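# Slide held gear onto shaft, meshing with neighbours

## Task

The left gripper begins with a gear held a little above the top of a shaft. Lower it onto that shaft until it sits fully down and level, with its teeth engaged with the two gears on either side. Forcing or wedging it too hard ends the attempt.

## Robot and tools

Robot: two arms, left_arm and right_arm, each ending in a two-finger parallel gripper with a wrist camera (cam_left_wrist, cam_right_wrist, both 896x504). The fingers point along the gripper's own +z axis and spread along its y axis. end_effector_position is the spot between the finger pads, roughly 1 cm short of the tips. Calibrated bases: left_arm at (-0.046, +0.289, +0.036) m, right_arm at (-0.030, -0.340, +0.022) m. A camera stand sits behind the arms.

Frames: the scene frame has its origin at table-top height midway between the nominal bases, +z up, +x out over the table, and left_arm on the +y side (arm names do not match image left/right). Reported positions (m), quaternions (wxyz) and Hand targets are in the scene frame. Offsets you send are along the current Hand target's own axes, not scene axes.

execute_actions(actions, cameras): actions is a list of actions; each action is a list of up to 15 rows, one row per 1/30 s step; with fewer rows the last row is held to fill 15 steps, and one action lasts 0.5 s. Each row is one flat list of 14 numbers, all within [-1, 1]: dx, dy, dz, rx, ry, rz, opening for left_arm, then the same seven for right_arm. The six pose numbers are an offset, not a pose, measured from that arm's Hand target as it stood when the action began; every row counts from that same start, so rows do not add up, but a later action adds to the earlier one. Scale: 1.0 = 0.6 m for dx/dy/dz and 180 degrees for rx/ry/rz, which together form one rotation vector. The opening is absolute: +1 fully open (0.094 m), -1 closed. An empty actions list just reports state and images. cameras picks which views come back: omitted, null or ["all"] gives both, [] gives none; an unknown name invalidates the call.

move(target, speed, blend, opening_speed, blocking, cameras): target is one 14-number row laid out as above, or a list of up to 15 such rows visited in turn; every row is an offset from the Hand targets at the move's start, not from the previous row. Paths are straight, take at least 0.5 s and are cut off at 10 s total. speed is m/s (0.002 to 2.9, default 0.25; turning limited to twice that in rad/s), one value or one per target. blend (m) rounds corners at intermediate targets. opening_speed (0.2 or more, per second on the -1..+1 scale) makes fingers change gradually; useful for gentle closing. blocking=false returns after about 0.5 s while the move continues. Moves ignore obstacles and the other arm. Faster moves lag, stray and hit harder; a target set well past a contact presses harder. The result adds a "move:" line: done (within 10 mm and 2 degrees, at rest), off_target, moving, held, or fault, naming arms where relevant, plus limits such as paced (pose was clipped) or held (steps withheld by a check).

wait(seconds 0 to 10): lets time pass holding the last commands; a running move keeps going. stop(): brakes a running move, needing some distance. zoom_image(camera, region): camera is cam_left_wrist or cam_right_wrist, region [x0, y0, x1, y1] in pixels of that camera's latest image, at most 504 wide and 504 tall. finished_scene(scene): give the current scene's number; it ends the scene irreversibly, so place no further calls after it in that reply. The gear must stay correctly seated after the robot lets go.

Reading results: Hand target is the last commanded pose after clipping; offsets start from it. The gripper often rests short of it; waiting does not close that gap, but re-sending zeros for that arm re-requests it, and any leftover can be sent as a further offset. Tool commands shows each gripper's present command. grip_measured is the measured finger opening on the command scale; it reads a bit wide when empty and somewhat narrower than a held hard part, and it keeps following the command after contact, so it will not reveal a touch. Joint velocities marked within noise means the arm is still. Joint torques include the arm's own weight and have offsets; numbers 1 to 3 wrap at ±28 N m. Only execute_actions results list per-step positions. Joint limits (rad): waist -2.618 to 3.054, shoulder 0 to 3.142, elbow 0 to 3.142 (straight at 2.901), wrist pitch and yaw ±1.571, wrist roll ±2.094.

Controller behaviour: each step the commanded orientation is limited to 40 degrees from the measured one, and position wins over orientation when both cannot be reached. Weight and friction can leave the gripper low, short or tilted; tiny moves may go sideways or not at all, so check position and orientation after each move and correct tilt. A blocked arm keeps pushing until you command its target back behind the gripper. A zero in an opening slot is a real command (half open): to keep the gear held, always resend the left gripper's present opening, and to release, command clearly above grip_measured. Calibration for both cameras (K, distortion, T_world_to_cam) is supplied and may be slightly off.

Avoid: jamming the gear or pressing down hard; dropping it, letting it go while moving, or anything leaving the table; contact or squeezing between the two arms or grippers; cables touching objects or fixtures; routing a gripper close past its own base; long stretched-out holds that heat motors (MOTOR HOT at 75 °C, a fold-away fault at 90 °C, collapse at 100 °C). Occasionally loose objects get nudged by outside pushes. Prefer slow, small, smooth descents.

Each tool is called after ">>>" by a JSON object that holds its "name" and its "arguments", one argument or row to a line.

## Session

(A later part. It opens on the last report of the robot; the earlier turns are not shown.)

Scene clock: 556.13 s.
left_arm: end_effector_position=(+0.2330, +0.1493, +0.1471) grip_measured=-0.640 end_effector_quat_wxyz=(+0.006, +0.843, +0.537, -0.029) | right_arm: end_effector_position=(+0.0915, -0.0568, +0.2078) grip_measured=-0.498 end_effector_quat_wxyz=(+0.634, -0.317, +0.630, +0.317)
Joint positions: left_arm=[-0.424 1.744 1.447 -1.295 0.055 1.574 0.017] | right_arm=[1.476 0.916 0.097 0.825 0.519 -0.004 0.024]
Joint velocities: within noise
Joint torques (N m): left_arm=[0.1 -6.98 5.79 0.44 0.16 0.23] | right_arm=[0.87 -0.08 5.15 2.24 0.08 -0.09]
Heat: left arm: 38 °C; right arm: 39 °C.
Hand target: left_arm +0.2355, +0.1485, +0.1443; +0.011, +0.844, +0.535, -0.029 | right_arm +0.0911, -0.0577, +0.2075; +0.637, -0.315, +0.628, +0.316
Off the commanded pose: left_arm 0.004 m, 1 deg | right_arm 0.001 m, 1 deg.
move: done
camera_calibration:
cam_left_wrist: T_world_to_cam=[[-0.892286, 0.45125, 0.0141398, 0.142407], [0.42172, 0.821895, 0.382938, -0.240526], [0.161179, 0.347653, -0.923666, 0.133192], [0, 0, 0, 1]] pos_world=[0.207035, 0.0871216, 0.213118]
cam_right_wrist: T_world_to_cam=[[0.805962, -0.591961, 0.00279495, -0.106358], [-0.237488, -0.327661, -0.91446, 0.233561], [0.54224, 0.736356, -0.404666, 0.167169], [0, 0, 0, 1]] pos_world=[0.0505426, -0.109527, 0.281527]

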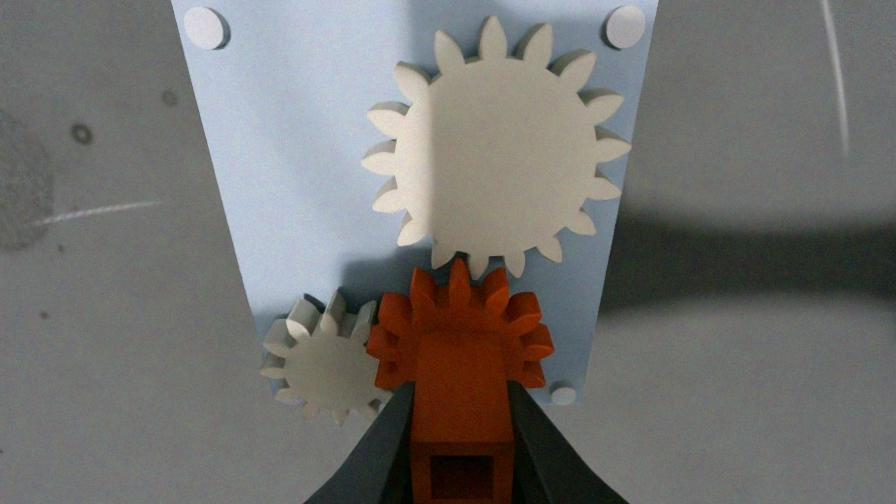

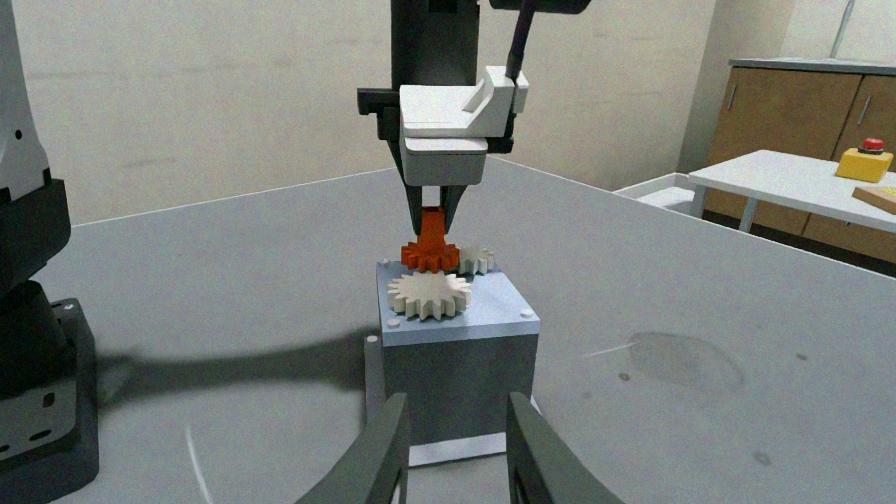

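>>> {"name": "move", "arguments": {
  "target": [
    [-0.0025,-0.003,0,-0.0213,0.0179,0,-1, 0,0,0,0,0,0,-0.5],
    [-0.0025,-0.003,0.003,-0.0213,0.0179,0,-1, 0,0,0,0,0,0,-0.5]
  ],
  "speed": 0.02
}}

>>> {"name": "zoom_image", "arguments": {
  "camera": "cam_right_wrist",
  "region": [375, 190, 515, 330]
}}

>>> {"name": "zoom_image", "arguments": {
  "camera": "cam_left_wrist",
  "region": [360, 200, 560, 320]
}}

>>> {"name": "zoom_image", "arguments": {
  "camera": "cam_left_wrist",
  "region": [250, 270, 410, 430]
}}

Scene clock: 635.40 s.
left_arm: end_effector_position=(+0.2309, +0.1486, +0.1453) grip_measured=-0.640 end_effector_quat_wxyz=(+0.019, +0.845, +0.535, +0.003) | right_arm: end_effector_position=(+0.0915, -0.0568, +0.2079) grip_measured=-0.498 end_effector_quat_wxyz=(+0.634, -0.317, +0.630, +0.318)
Joint positions: left_arm=[-0.452 1.685 1.373 -1.222 0.015 1.55 0.017] | right_arm=[1.476 0.916 0.097 0.825 0.519 -0.004 0.024]
Joint velocities: within noise
Joint torques (N m): left_arm=[-0.84 -7.56 4.75 0.71 -0.03 0.1] | right_arm=[0.87 -0.09 5.29 2.25 0.08 -0.07]
Heat: left arm: 36 °C; right arm: 40 °C.
Hand target: left_arm +0.2332, +0.1478, +0.1426; +0.024, +0.844, +0.536, +0.012 | right_arm +0.0911, -0.0577, +0.2076; +0.638, -0.315, +0.628, +0.316
Off the commanded pose: left_arm 0.004 m, 1 deg | right_arm 0.001 m, 1 deg.
move: done
camera_calibration:
cam_left_wrist: T_world_to_cam=[[-0.889815, 0.454481, -0.0409396, 0.147776], [0.397226, 0.815614, 0.420695, -0.237245], [0.224589, 0.358079, -0.906278, 0.113426], [0, 0, 0, 1]] pos_world=[0.200259, 0.0857242, 0.208653]
cam_right_wrist: T_world_to_cam=[[0.806002, -0.591907, 0.00265768, -0.106375], [-0.237384, -0.327353, -0.914598, 0.233687], [0.542227, 0.736537, -0.404356, 0.167217], [0, 0, 0, 1]] pos_world=[0.0505426, -0.109627, 0.281627]

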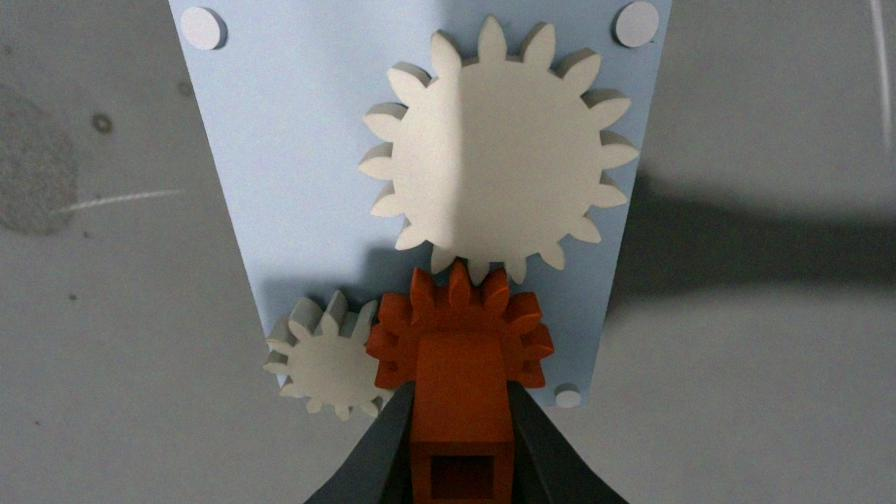

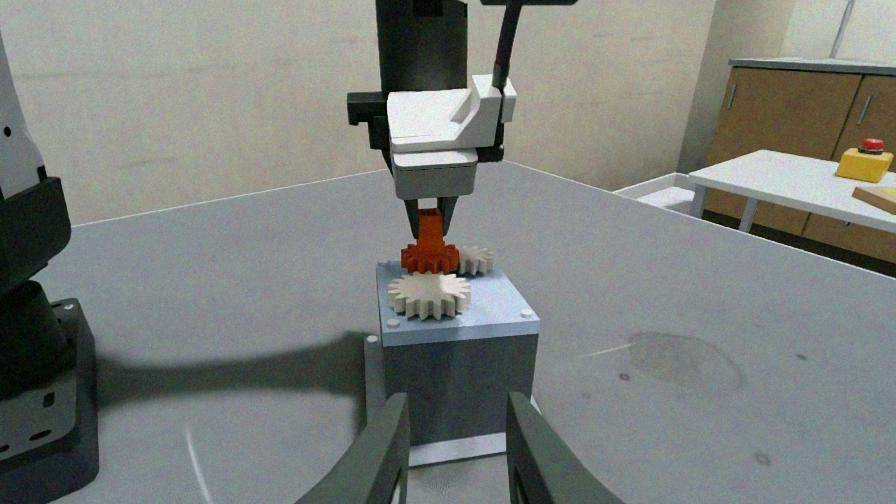

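Scaled by 3.600 from the camera's 896x504 image, which has a finer 1280x720 frame.

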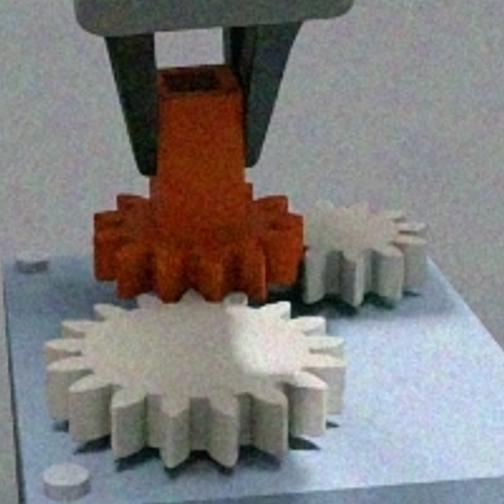

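Scaled by 2.520 from the camera's 896x504 image, which has a finer 1280x720 frame.

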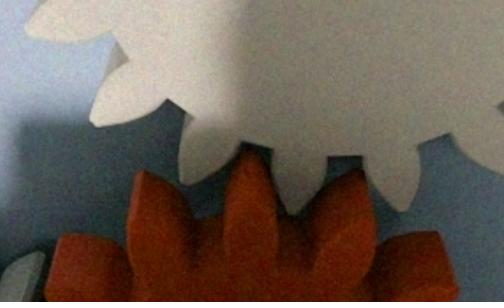

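Scaled by 3.150 from the camera's 896x504 image, which has a finer 1280x720 frame.

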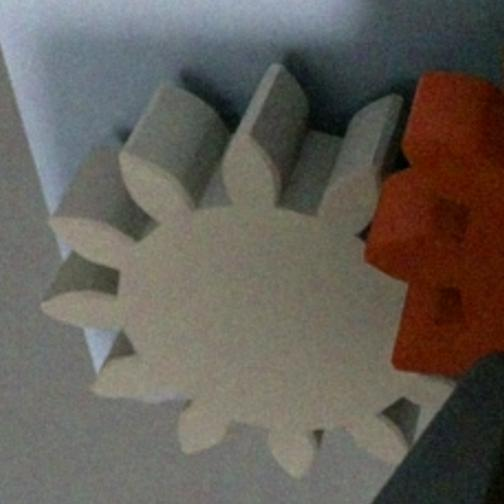

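>>> {"name": "move", "arguments": {
  "target": [
    [0,0,0.004,0,0,0,-1, 0,0,0,0,0,0,-0.5],
    [0.0002,-0.0005,0.004,0,0,-0.032,-1, 0,0,0,0,0,0,-0.5]
  ],
  "speed": 0.02
}}

>>> {"name": "zoom_image", "arguments": {
  "camera": "cam_right_wrist",
  "region": [375, 190, 515, 330]
}}

>>> {"name": "zoom_image", "arguments": {
  "camera": "cam_left_wrist",
  "region": [360, 200, 560, 320]
}}

>>> {"name": "zoom_image", "arguments": {
  "camera": "cam_left_wrist",
  "region": [250, 270, 410, 430]
}}

Scene clock: 655.17 s.
left_arm: end_effector_position=(+0.2309, +0.1486, +0.1451) grip_measured=-0.640 end_effector_quat_wxyz=(+0.021, +0.818, +0.574, +0.003) | right_arm: end_effector_position=(+0.0915, -0.0568, +0.2079) grip_measured=-0.498 end_effector_quat_wxyz=(+0.634, -0.317, +0.630, +0.318)
Joint positions: left_arm=[-0.452 1.681 1.367 -1.216 0.015 1.456 0.017] | right_arm=[1.476 0.916 0.097 0.825 0.519 -0.004 0.024]
Joint velocities: within noise
Joint torques (N m): left_arm=[-0.69 -7.1 4.44 0.78 -0.04 0.06] | right_arm=[0.88 -0.09 5.22 2.24 0.07 -0.09]
Heat: left arm: 36 °C; right arm: 40 °C.
Hand target: left_arm +0.2330, +0.1479, +0.1402; +0.025, +0.816, +0.577, +0.011 | right_arm +0.0911, -0.0577, +0.2076; +0.637, -0.315, +0.628, +0.316
Off the commanded pose: left_arm 0.005 m, 1 deg | right_arm 0.001 m, 1 deg.
move: done
camera_calibration:
cam_left_wrist: T_world_to_cam=[[-0.928675, 0.368279, -0.0439623, 0.169996], [0.317879, 0.851391, 0.417236, -0.223741], [0.191088, 0.373502, -0.907734, 0.118898], [0, 0, 0, 1]] pos_world=[0.206274, 0.0834761, 0.208754]
cam_right_wrist: T_world_to_cam=[[0.806002, -0.591907, 0.00265768, -0.106375], [-0.237384, -0.327353, -0.914598, 0.233687], [0.542227, 0.736537, -0.404356, 0.167217], [0, 0, 0, 1]] pos_world=[0.0505426, -0.109627, 0.281627]

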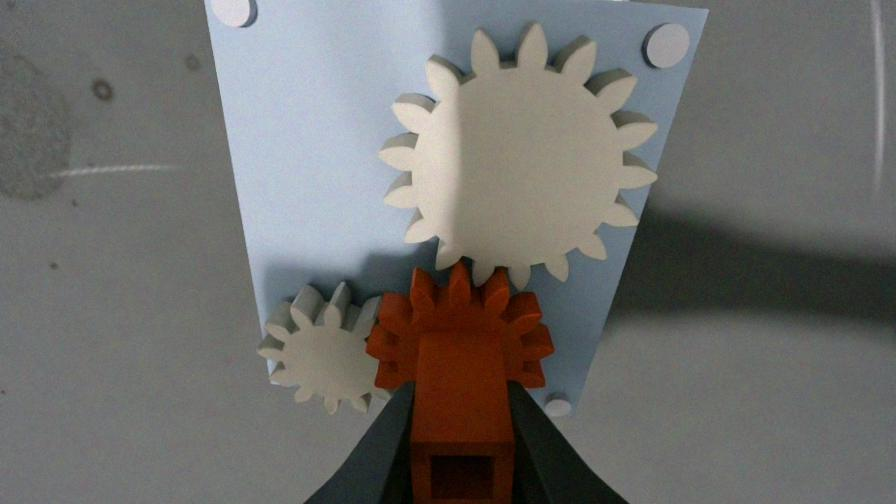

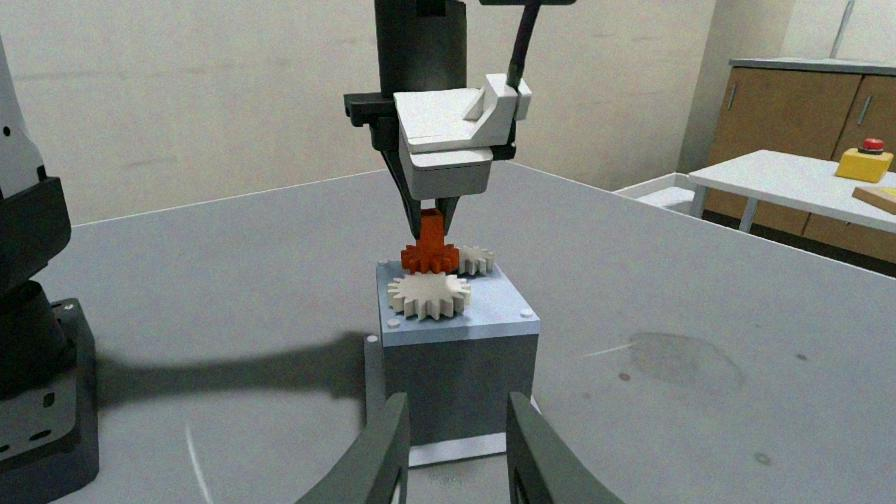

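Scaled by 3.600 from the camera's 896x504 image, which has a finer 1280x720 frame.

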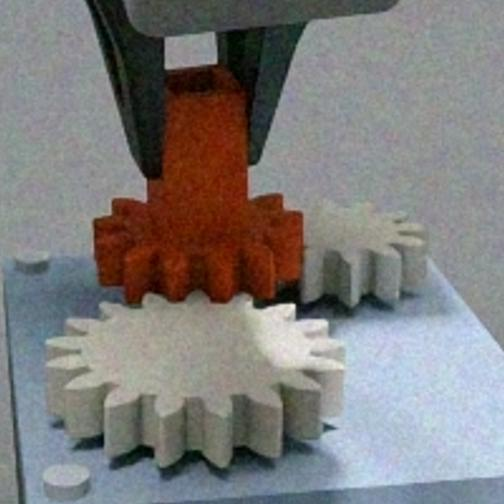

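Scaled by 2.520 from the camera's 896x504 image, which has a finer 1280x720 frame.

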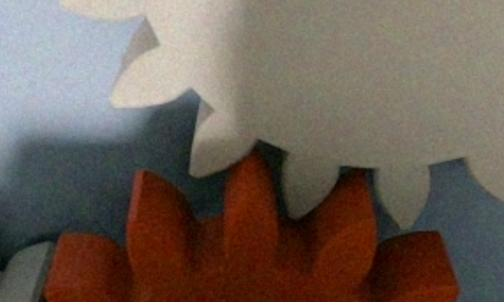

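Scaled by 3.150 from the camera's 896x504 image, which has a finer 1280x720 frame.

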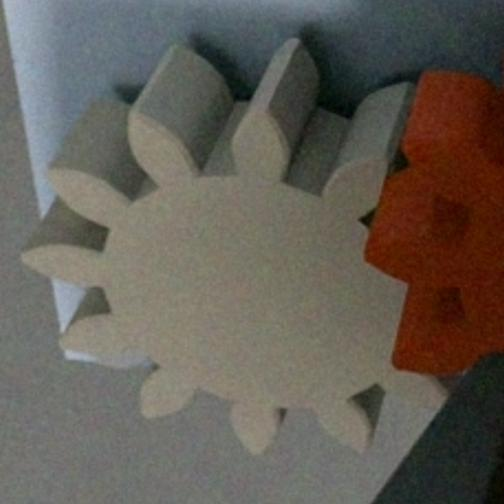

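>>> {"name": "move", "arguments": {
  "target": [
    [0.0003,-0.0006,0,0,0,-0.039,-1, 0,0,0,0,0,0,-0.5]
  ],
  "speed": 0.02
}}

>>> {"name": "zoom_image", "arguments": {
  "camera": "cam_right_wrist",
  "region": [375, 190, 515, 330]
}}

>>> {"name": "zoom_image", "arguments": {
  "camera": "cam_left_wrist",
  "region": [360, 200, 560, 320]
}}

>>> {"name": "zoom_image", "arguments": {
  "camera": "cam_left_wrist",
  "region": [250, 270, 410, 430]
}}

Scene clock: 704.03 s.
left_arm: end_effector_position=(+0.2307, +0.1487, +0.1409) grip_measured=-0.640 end_effector_quat_wxyz=(+0.022, +0.780, +0.625, +0.002) | right_arm: end_effector_position=(+0.0915, -0.0568, +0.2079) grip_measured=-0.498 end_effector_quat_wxyz=(+0.634, -0.317, +0.630, +0.318)
Joint positions: left_arm=[-0.452 1.681 1.351 -1.199 0.015 1.329 0.017] | right_arm=[1.476 0.916 0.097 0.825 0.519 -0.004 0.024]
Joint velocities: within noise
Joint torques (N m): left_arm=[-0.62 -7.24 5.78 0.6 -0.06 0.11] | right_arm=[0.9 -0.06 5.24 2.26 0.09 -0.11]
Heat: left arm: 35 °C; right arm: 40 °C.
Hand target: left_arm +0.2328, +0.1482, +0.1402; +0.025, +0.779, +0.626, +0.009 | right_arm +0.0911, -0.0577, +0.2075; +0.637, -0.315, +0.628, +0.316
Off the commanded pose: left_arm 0.002 m, 1 deg | right_arm 0.001 m, 1 deg.
move: done
camera_calibration:
cam_left_wrist: T_world_to_cam=[[-0.967849, 0.247992, -0.042046, 0.196342], [0.209212, 0.886484, 0.412766, -0.201517], [0.139636, 0.390699, -0.909866, 0.124654], [0, 0, 0, 1]] pos_world=[0.214784, 0.081248, 0.204853]
cam_right_wrist: T_world_to_cam=[[0.806002, -0.591907, 0.00265768, -0.106375], [-0.237384, -0.327353, -0.914598, 0.233687], [0.542227, 0.736537, -0.404356, 0.167217], [0, 0, 0, 1]] pos_world=[0.0505426, -0.109627, 0.281627]

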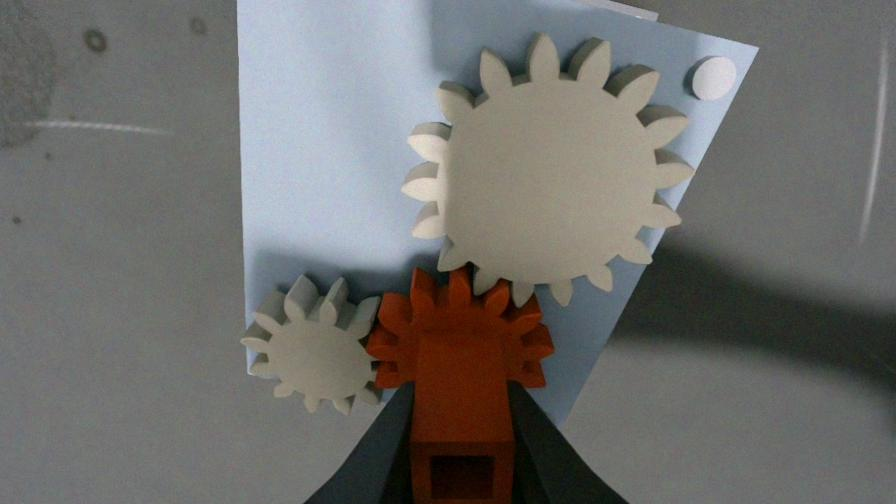

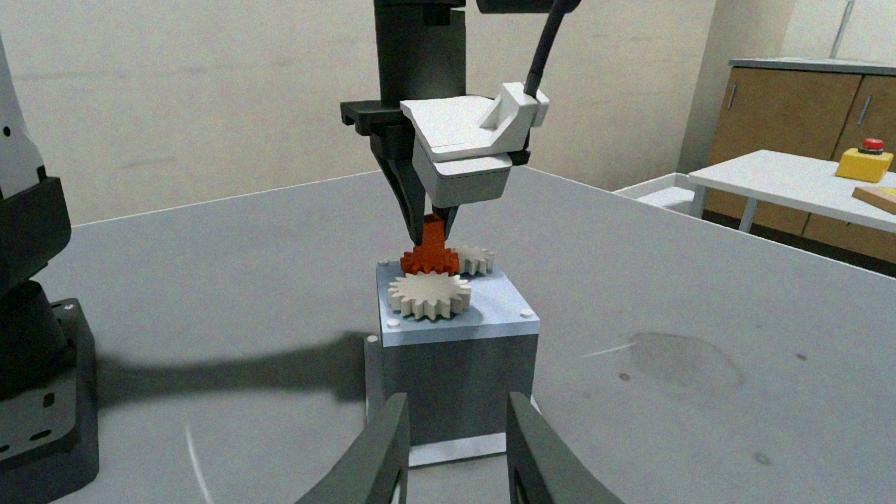

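Scaled by 3.600 from the camera's 896x504 image, which has a finer 1280x720 frame.

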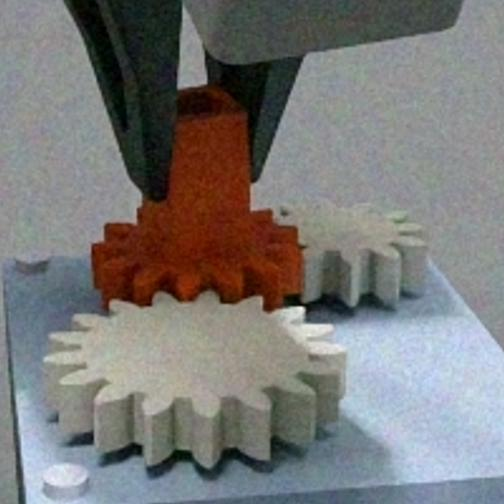

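Scaled by 2.520 from the camera's 896x504 image, which has a finer 1280x720 frame.

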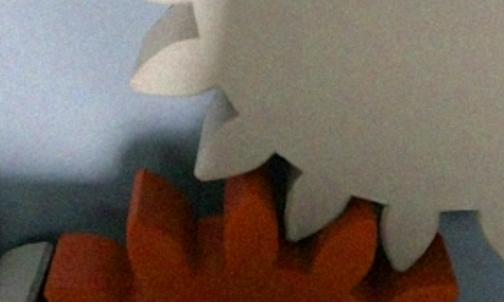

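Scaled by 3.150 from the camera's 896x504 image, which has a finer 1280x720 frame.

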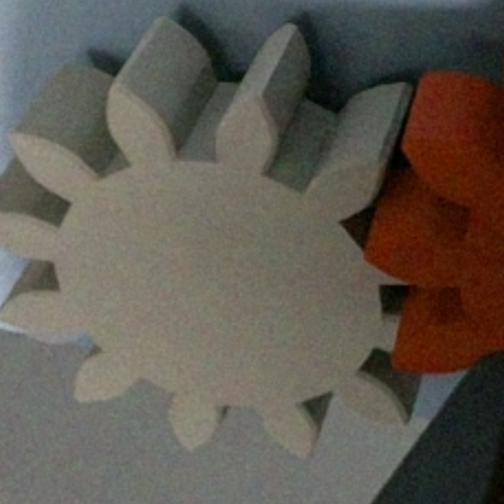

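>>> {"name": "move", "arguments": {
  "target": [
    [0,0,0.004,0,0,0.005,-1,0,0,0,0,0,0,-0.5],
    [0,0,0.006,0,0,-0.005,-1,0,0,0,0,0,0,-0.5],
    [0,0,0.006,0,0,0,-1,0,0,0,0,0,0,-0.5]
  ],
  "speed": 0.015
}}

Scene clock: 726.43 s.
left_arm: end_effector_position=(+0.2307, +0.1487, +0.1380) grip_measured=-0.640 end_effector_quat_wxyz=(+0.022, +0.776, +0.630, +0.002) | right_arm: end_effector_position=(+0.0915, -0.0568, +0.2079) grip_measured=-0.498 end_effector_quat_wxyz=(+0.634, -0.317, +0.630, +0.318)
Joint positions: left_arm=[-0.452 1.681 1.339 -1.186 0.015 1.315 0.017] | right_arm=[1.476 0.916 0.097 0.825 0.519 -0.004 0.024]
Joint velocities: within noise
Joint torques (N m): left_arm=[-0.76 -7.06 5.7 0.6 -0.03 0.22] | right_arm=[0.91 -0.13 5.22 2.26 0.06 -0.07]
Heat: left arm: 36 °C; right arm: 40 °C.
Hand target: left_arm +0.2329, +0.1481, +0.1366; +0.025, +0.779, +0.626, +0.009 | right_arm +0.0911, -0.0577, +0.2075; +0.637, -0.315, +0.628, +0.316
Off the commanded pose: left_arm 0.003 m, 1 deg | right_arm 0.001 m, 1 deg.
move: done
camera_calibration:
cam_left_wrist: T_world_to_cam=[[-0.971142, 0.234619, -0.042856, 0.199005], [0.196756, 0.889676, 0.412023, -0.197781], [0.134797, 0.391701, -0.910165, 0.123092], [0, 0, 0, 1]] pos_world=[0.215584, 0.0810557, 0.202053]
cam_right_wrist: T_world_to_cam=[[0.806002, -0.591907, 0.00265768, -0.106375], [-0.237384, -0.327353, -0.914598, 0.233687], [0.542227, 0.736537, -0.404356, 0.167217], [0, 0, 0, 1]] pos_world=[0.0505426, -0.109627, 0.281627]

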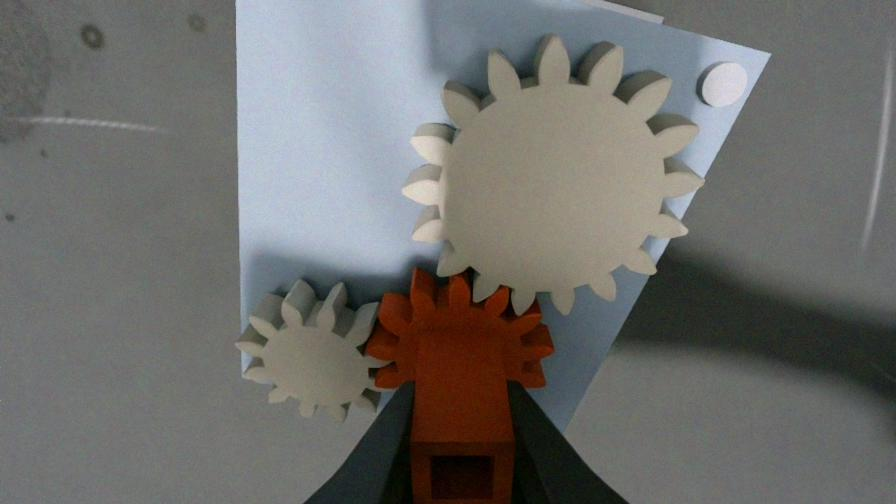

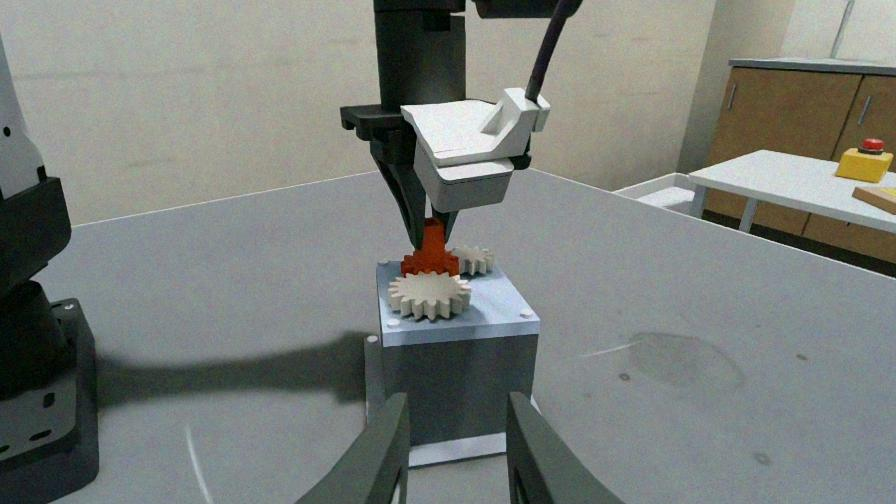

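>>> {"name": "move", "arguments": {
  "target": [
    [0.0008,0.0015,0.003,0.010,-0.005,0.004,-1,0,0,0,0,0,0,-0.5],
    [0.001,0.002,0.005,0.014,-0.007,-0.004,-1,0,0,0,0,0,0,-0.5],
    [0.001,0.002,0.005,0.014,-0.007,0,-1,0,0,0,0,0,0,-0.5]
  ],
  "speed": 0.015
}}

>>> {"name": "zoom_image", "arguments": {
  "camera": "cam_right_wrist",
  "region": [375, 190, 515, 330]
}}

>>> {"name": "zoom_image", "arguments": {
  "camera": "cam_left_wrist",
  "region": [220, 230, 600, 440]
}}

Scene clock: 737.73 s.
left_arm: end_effector_position=(+0.2311, +0.1482, +0.1368) grip_measured=-0.640 end_effector_quat_wxyz=(+0.019, +0.780, +0.626, -0.009) | right_arm: end_effector_position=(+0.0915, -0.0568, +0.2079) grip_measured=-0.498 end_effector_quat_wxyz=(+0.634, -0.317, +0.630, +0.318)
Joint positions: left_arm=[-0.443 1.699 1.355 -1.201 0.033 1.336 0.017] | right_arm=[1.476 0.916 0.097 0.825 0.519 -0.004 0.024]
Joint velocities: within noise
Joint torques (N m): left_arm=[0.39 -5.27 7.51 0.38 0.13 0.22] | right_arm=[0.8 -0.09 5.24 2.23 0.05 -0.1]
Heat: left arm: 36 °C; right arm: 40 °C.
Hand target: left_arm +0.2344, +0.1483, +0.1337; +0.015, +0.780, +0.626, -0.013 | right_arm +0.0911, -0.0577, +0.2075; +0.637, -0.315, +0.628, +0.316
Off the commanded pose: left_arm 0.005 m, 1 deg | right_arm 0.001 m, 1 deg.
move: done
camera_calibration:
cam_left_wrist: T_world_to_cam=[[-0.968968, 0.246086, -0.0232816, 0.194559], [0.216547, 0.890514, 0.400115, -0.199969], [0.119195, 0.382657, -0.916169, 0.127925], [0, 0, 0, 1]] pos_world=[0.216576, 0.0812458, 0.201741]
cam_right_wrist: T_world_to_cam=[[0.806002, -0.591907, 0.00265768, -0.106375], [-0.237384, -0.327353, -0.914598, 0.233687], [0.542227, 0.736537, -0.404356, 0.167217], [0, 0, 0, 1]] pos_world=[0.0505426, -0.109627, 0.281627]

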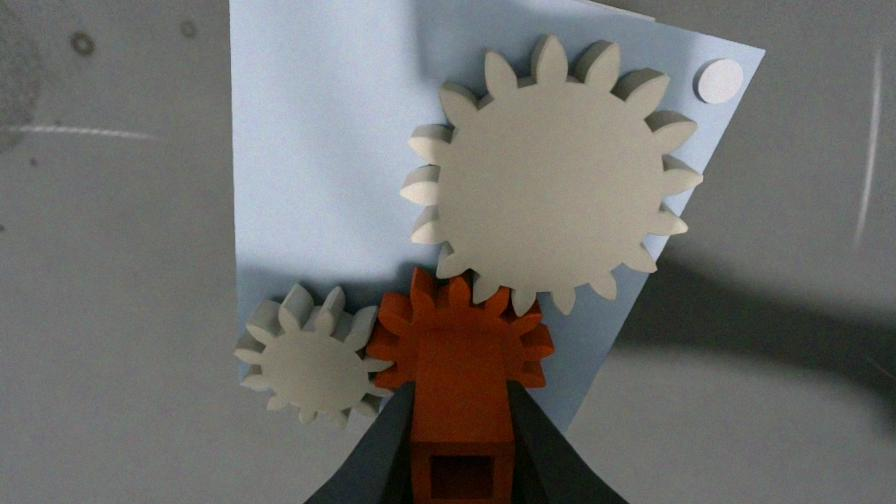

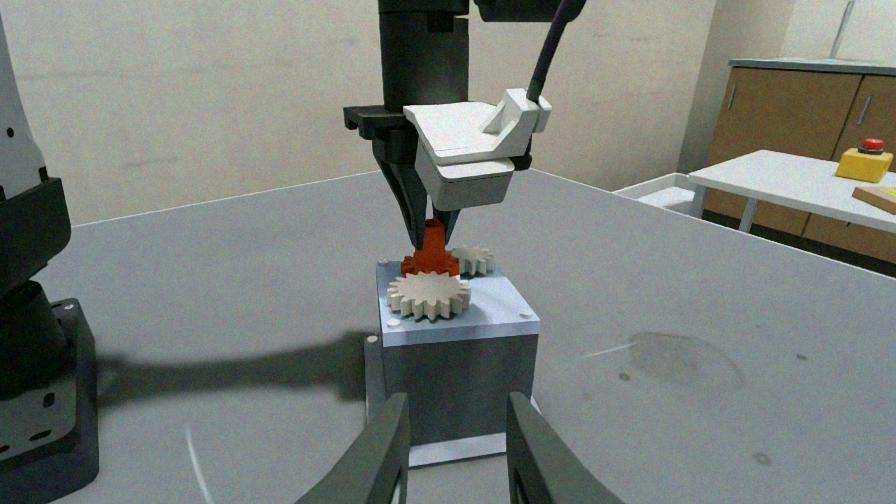

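Scaled by 3.600 from the camera's 896x504 image, which has a finer 1280x720 frame.

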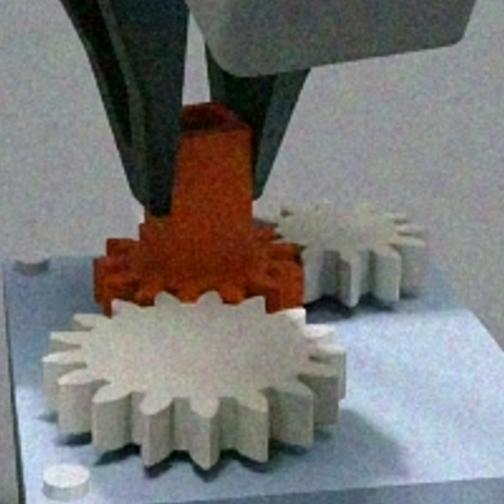

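Scaled by 1.326 from the camera's 896x504 image, which has a finer 1280x720 frame.

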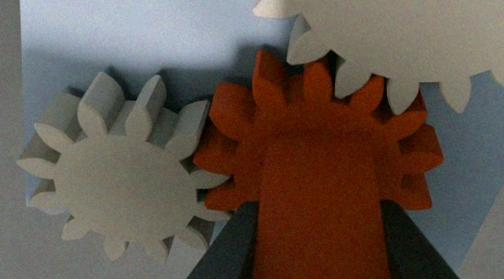

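>>> {"name": "move", "arguments": {
  "target": [
    [0.001,0,0.001,0,-0.007,0.003,-1,0,0,0,0,0,0,-0.5],
    [0.001,0,0.003,0,-0.009,-0.003,-1,0,0,0,0,0,0,-0.5],
    [0.001,0,0.003,0,-0.009,0,-1,0,0,0,0,0,0,-0.5]
  ],
  "speed": 0.015
}}

>>> {"name": "zoom_image", "arguments": {
  "camera": "cam_right_wrist",
  "region": [375, 190, 515, 330]
}}

Scene clock: 759.17 s.
left_arm: end_effector_position=(+0.2315, +0.1488, +0.1367) grip_measured=-0.640 end_effector_quat_wxyz=(+0.024, +0.780, +0.626, -0.021) | right_arm: end_effector_position=(+0.0915, -0.0568, +0.2079) grip_measured=-0.498 end_effector_quat_wxyz=(+0.634, -0.317, +0.630, +0.318)
Joint positions: left_arm=[-0.426 1.7 1.355 -1.201 0.058 1.352 0.017] | right_arm=[1.476 0.916 0.097 0.825 0.519 -0.004 0.024]
Joint velocities: within noise
Joint torques (N m): left_arm=[0.39 -5.78 6.23 0.52 0.16 0.23] | right_arm=[0.92 -0.06 5.19 2.25 0.07 -0.1]
Heat: left arm: 38 °C; right arm: 40 °C.
Hand target: left_arm +0.2345, +0.1489, +0.1319; +0.024, +0.779, +0.626, -0.024 | right_arm +0.0911, -0.0577, +0.2075; +0.637, -0.315, +0.628, +0.316
Off the commanded pose: left_arm 0.006 m, 0 deg | right_arm 0.001 m, 1 deg.
move: done
camera_calibration:
cam_left_wrist: T_world_to_cam=[[-0.969141, 0.245849, -0.0179949, 0.194196], [0.221107, 0.899236, 0.377474, -0.199897], [0.108983, 0.361847, -0.925845, 0.13424], [0, 0, 0, 1]] pos_world=[0.217772, 0.0834375, 0.203236]
cam_right_wrist: T_world_to_cam=[[0.806002, -0.591907, 0.00265768, -0.106375], [-0.237384, -0.327353, -0.914598, 0.233687], [0.542227, 0.736537, -0.404356, 0.167217], [0, 0, 0, 1]] pos_world=[0.0505426, -0.109627, 0.281627]

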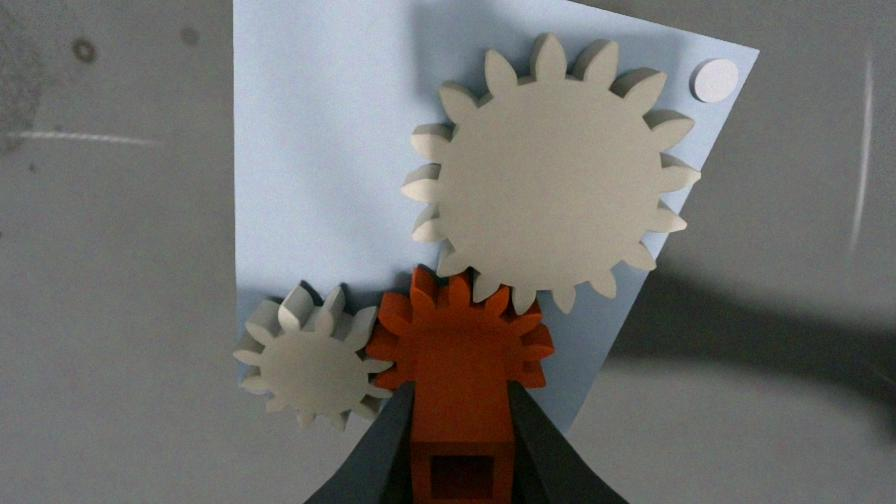

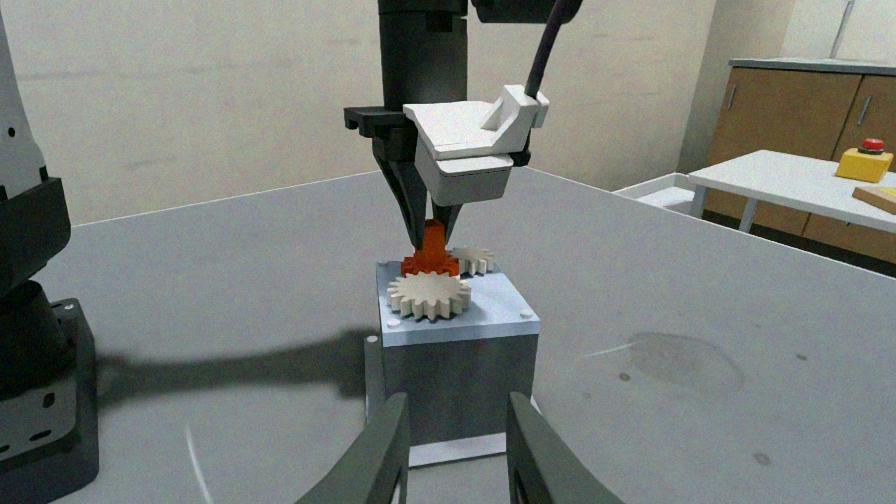

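Scaled by 3.600 from the camera's 896x504 image, which has a finer 1280x720 frame.

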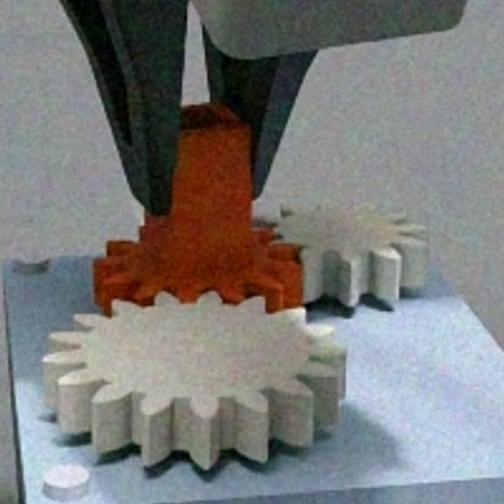

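>>> {"name": "move", "arguments": {
  "target": [
    [-0.0005,0.0012,0.001,0.008,0.004,0.003,-1,0,0,0,0,0,0,-0.5],
    [-0.0007,0.0018,0.003,0.013,0.006,-0.003,-1,0,0,0,0,0,0,-0.5],
    [-0.0007,0.0018,0.003,0.013,0.006,0,-1,0,0,0,0,0,0,-0.5]
  ],
  "speed": 0.015
}}

>>> {"name": "zoom_image", "arguments": {
  "camera": "cam_right_wrist",
  "region": [375, 190, 515, 330]
}}

>>> {"name": "zoom_image", "arguments": {
  "camera": "cam_left_wrist",
  "region": [320, 230, 600, 400]
}}

Scene clock: 775.33 s.
left_arm: end_effector_position=(+0.2322, +0.1485, +0.1363) grip_measured=-0.640 end_effector_quat_wxyz=(+0.009, +0.779, +0.626, -0.028) | right_arm: end_effector_position=(+0.0915, -0.0568, +0.2079) grip_measured=-0.498 end_effector_quat_wxyz=(+0.634, -0.317, +0.630, +0.318)
Joint positions: left_arm=[-0.426 1.735 1.393 -1.238 0.059 1.353 0.017] | right_arm=[1.476 0.916 0.097 0.825 0.519 -0.004 0.024]
Joint velocities: within noise
Joint torques (N m): left_arm=[-0.2 -4.93 6.99 0.34 0.07 0.18] | right_arm=[0.88 -0.12 5.19 2.25 0.07 -0.11]
Heat: left arm: 38 °C; right arm: 40 °C.
Hand target: left_arm +0.2354, +0.1481, +0.1301; +0.002, +0.780, +0.625, -0.029 | right_arm +0.0911, -0.0577, +0.2075; +0.637, -0.315, +0.628, +0.316
Off the commanded pose: left_arm 0.007 m, 1 deg | right_arm 0.001 m, 1 deg.
move: done
camera_calibration:
cam_left_wrist: T_world_to_cam=[[-0.969112, 0.24617, 0.014918, 0.190315], [0.232967, 0.893929, 0.382907, -0.202235], [0.0809245, 0.374555, -0.923667, 0.138274], [0, 0, 0, 1]] pos_world=[0.220361, 0.0821424, 0.202317]
cam_right_wrist: T_world_to_cam=[[0.806002, -0.591907, 0.00265768, -0.106375], [-0.237384, -0.327353, -0.914598, 0.233687], [0.542227, 0.736537, -0.404356, 0.167217], [0, 0, 0, 1]] pos_world=[0.0505426, -0.109627, 0.281627]

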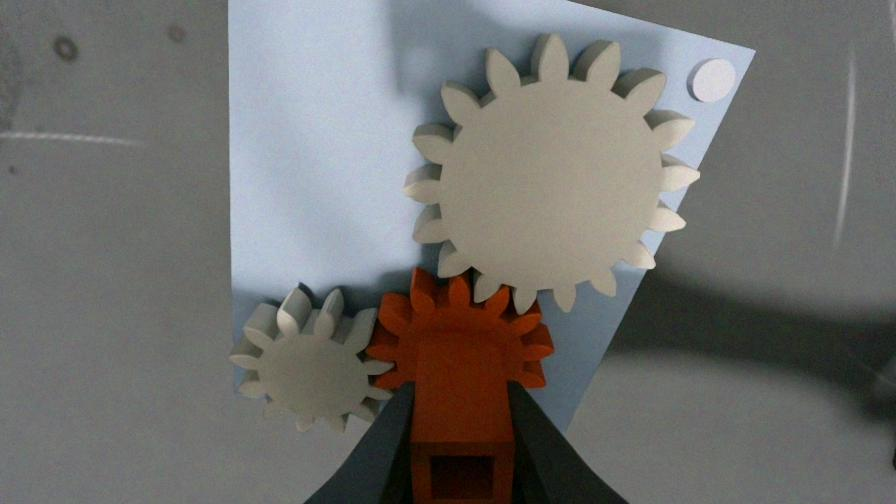

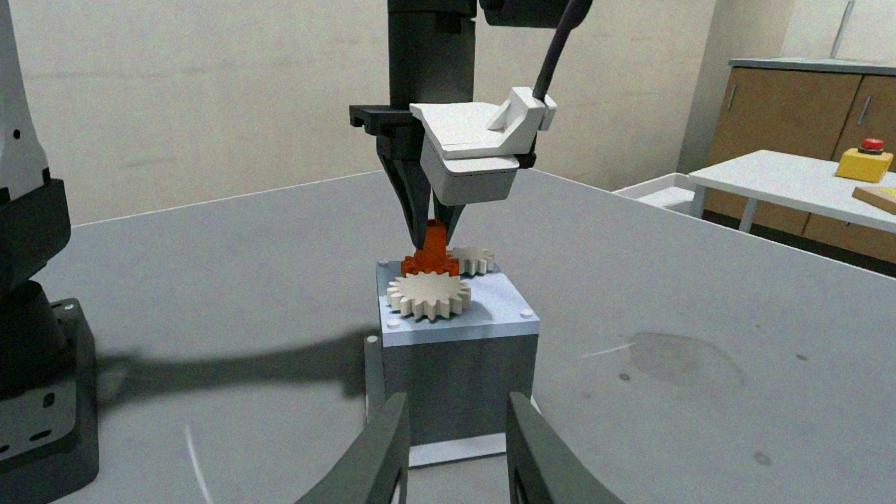

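Scaled by 3.600 from the camera's 896x504 image, which has a finer 1280x720 frame.

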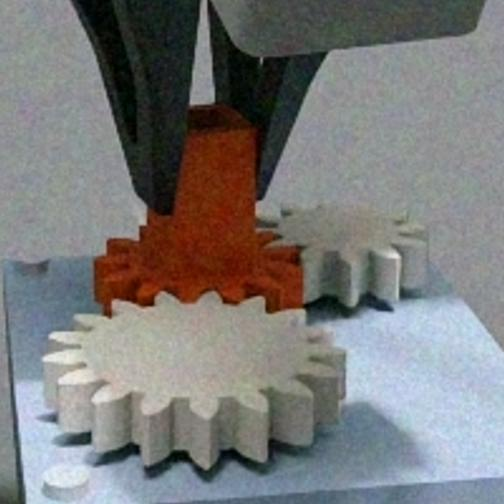

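Scaled by 1.800 from the camera's 896x504 image, which has a finer 1280x720 frame.

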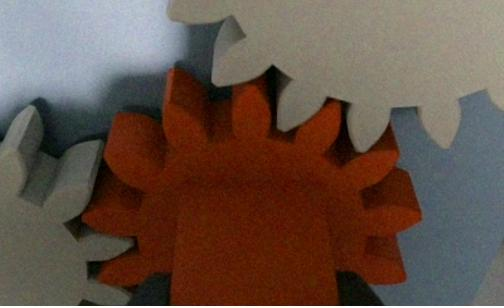

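>>> {"name": "move", "arguments": {
  "target": [
    [-0.0003,0.0005,0.001,0.005,0.002,0.004,-1,0,0,0,0,0,0,-0.5],
    [-0.0003,0.001,0.003,0.009,0.002,-0.004,-1,0,0,0,0,0,0,-0.5],
    [-0.0003,0.0005,0.004,0.005,0.006,0.003,-1,0,0,0,0,0,0,-0.5],
    [-0.0003,0.0007,0.004,0.006,0.003,0,-1,0,0,0,0,0,0,-0.5]
  ],
  "speed": 0.015
}}

>>> {"name": "zoom_image", "arguments": {
  "camera": "cam_right_wrist",
  "region": [395, 225, 515, 325]
}}

Scene clock: 807.67 s.
left_arm: end_effector_position=(+0.2328, +0.1483, +0.1363) grip_measured=-0.640 end_effector_quat_wxyz=(-0.003, +0.778, +0.627, -0.034) | right_arm: end_effector_position=(+0.0915, -0.0568, +0.2079) grip_measured=-0.498 end_effector_quat_wxyz=(+0.634, -0.317, +0.630, +0.318)
Joint positions: left_arm=[-0.426 1.761 1.424 -1.269 0.058 1.351 0.017] | right_arm=[1.476 0.916 0.097 0.825 0.519 -0.004 0.024]
Joint velocities: within noise
Joint torques (N m): left_arm=[-0.51 -5.63 5.56 0.48 0.02 0.21] | right_arm=[0.99 -0.09 5.33 2.23 0.08 -0.11]
Heat: left arm: 38 °C; right arm: 40 °C.
Hand target: left_arm +0.2357, +0.1477, +0.1277; -0.008, +0.780, +0.625, -0.032 | right_arm +0.0911, -0.0577, +0.2075; +0.637, -0.315, +0.628, +0.316
Off the commanded pose: left_arm 0.009 m, 1 deg | right_arm 0.001 m, 1 deg.
move: done
camera_calibration:
cam_left_wrist: T_world_to_cam=[[-0.96893, 0.244009, 0.0404167, 0.187777], [0.240269, 0.889828, 0.387914, -0.203987], [0.0586903, 0.385572, -0.920809, 0.141467], [0, 0, 0, 1]] pos_world=[0.222652, 0.0811481, 0.201804]
cam_right_wrist: T_world_to_cam=[[0.806002, -0.591907, 0.00265768, -0.106375], [-0.237384, -0.327353, -0.914598, 0.233687], [0.542227, 0.736537, -0.404356, 0.167217], [0, 0, 0, 1]] pos_world=[0.0505426, -0.109627, 0.281627]

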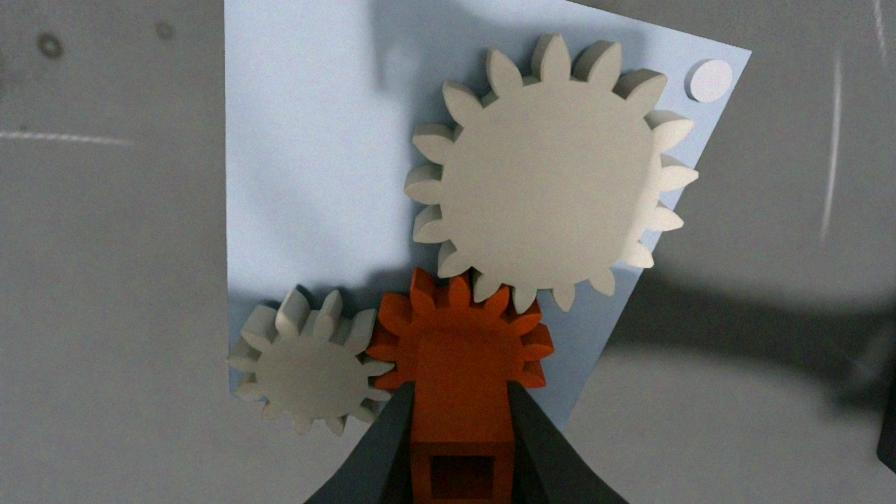

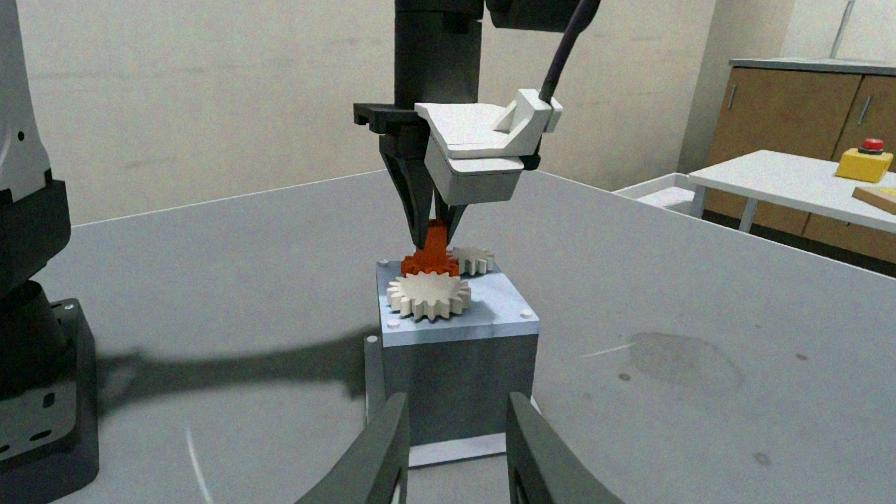

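Scaled by 4.200 from the camera's 896x504 image, which has a finer 1280x720 frame.

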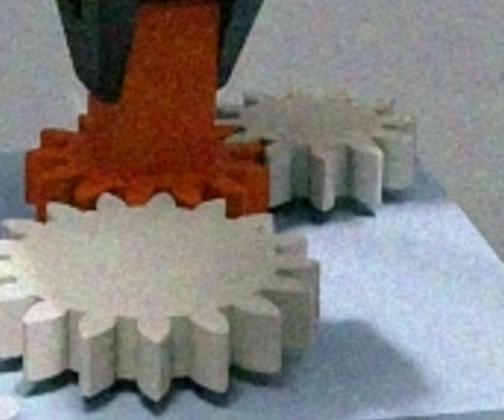

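>>> {"name": "zoom_image", "arguments": {
  "camera": "cam_left_wrist",
  "region": [360, 250, 570, 400]
}}

>>> {"name": "zoom_image", "arguments": {
  "camera": "cam_right_wrist",
  "region": [395, 240, 465, 290]
}}

Scaled by 2.400 from the camera's 896x504 image, which has a finer 1280x720 frame.

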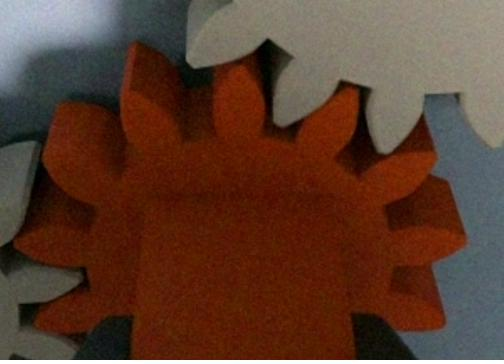

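Scaled by 7.200 from the camera's 896x504 image, which has a finer 1280x720 frame.

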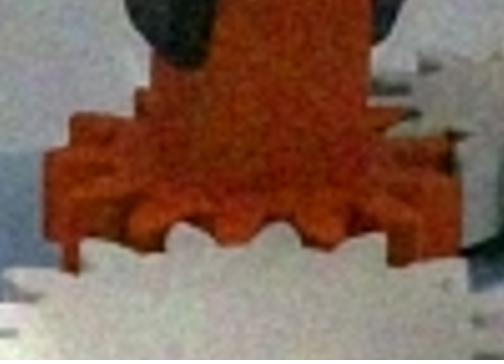

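>>> {"name": "move", "arguments": {
  "target": [
    [0,0.001,0.001,0.006,0,0,-1,0,0,0,0,0,0,-0.5],
    [0,-0.001,0.001,-0.006,0,0,-1,0,0,0,0,0,0,-0.5],
    [-0.001,0,0.001,0,0.006,0.005,-1,0,0,0,0,0,0,-0.5],
    [0.001,0,0.001,0,-0.006,-0.005,-1,0,0,0,0,0,0,-0.5],
    [0,0,0.001,0,0,0,-1,0,0,0,0,0,0,-0.5]
  ],
  "speed": 0.02,
  "cameras": []
}}

Scene clock: 847.10 s.
left_arm: end_effector_position=(+0.2326, +0.1478, +0.1363) grip_measured=-0.640 end_effector_quat_wxyz=(+0.000, +0.778, +0.628, -0.036) | right_arm: end_effector_position=(+0.0915, -0.0568, +0.2080) grip_measured=-0.498 end_effector_quat_wxyz=(+0.634, -0.317, +0.630, +0.318)
Joint positions: left_arm=[-0.424 1.759 1.421 -1.266 0.065 1.351 0.017] | right_arm=[1.476 0.916 0.097 0.825 0.519 -0.004 0.024]
Joint velocities: within noise
Joint torques (N m): left_arm=[-0.76 -5.38 5.64 0.46 -0.04 0.2] | right_arm=[0.88 -0.1 5.16 2.24 0.05 -0.11]
Heat: left arm: 36 °C; right arm: 40 °C.
Hand target: left_arm +0.2357, +0.1478, +0.1271; -0.008, +0.780, +0.625, -0.031 | right_arm +0.0911, -0.0577, +0.2076; +0.637, -0.315, +0.628, +0.316
Off the commanded pose: left_arm 0.010 m, 1 deg | right_arm 0.001 m, 1 deg.
move: done
No camera images: "cameras" was empty.


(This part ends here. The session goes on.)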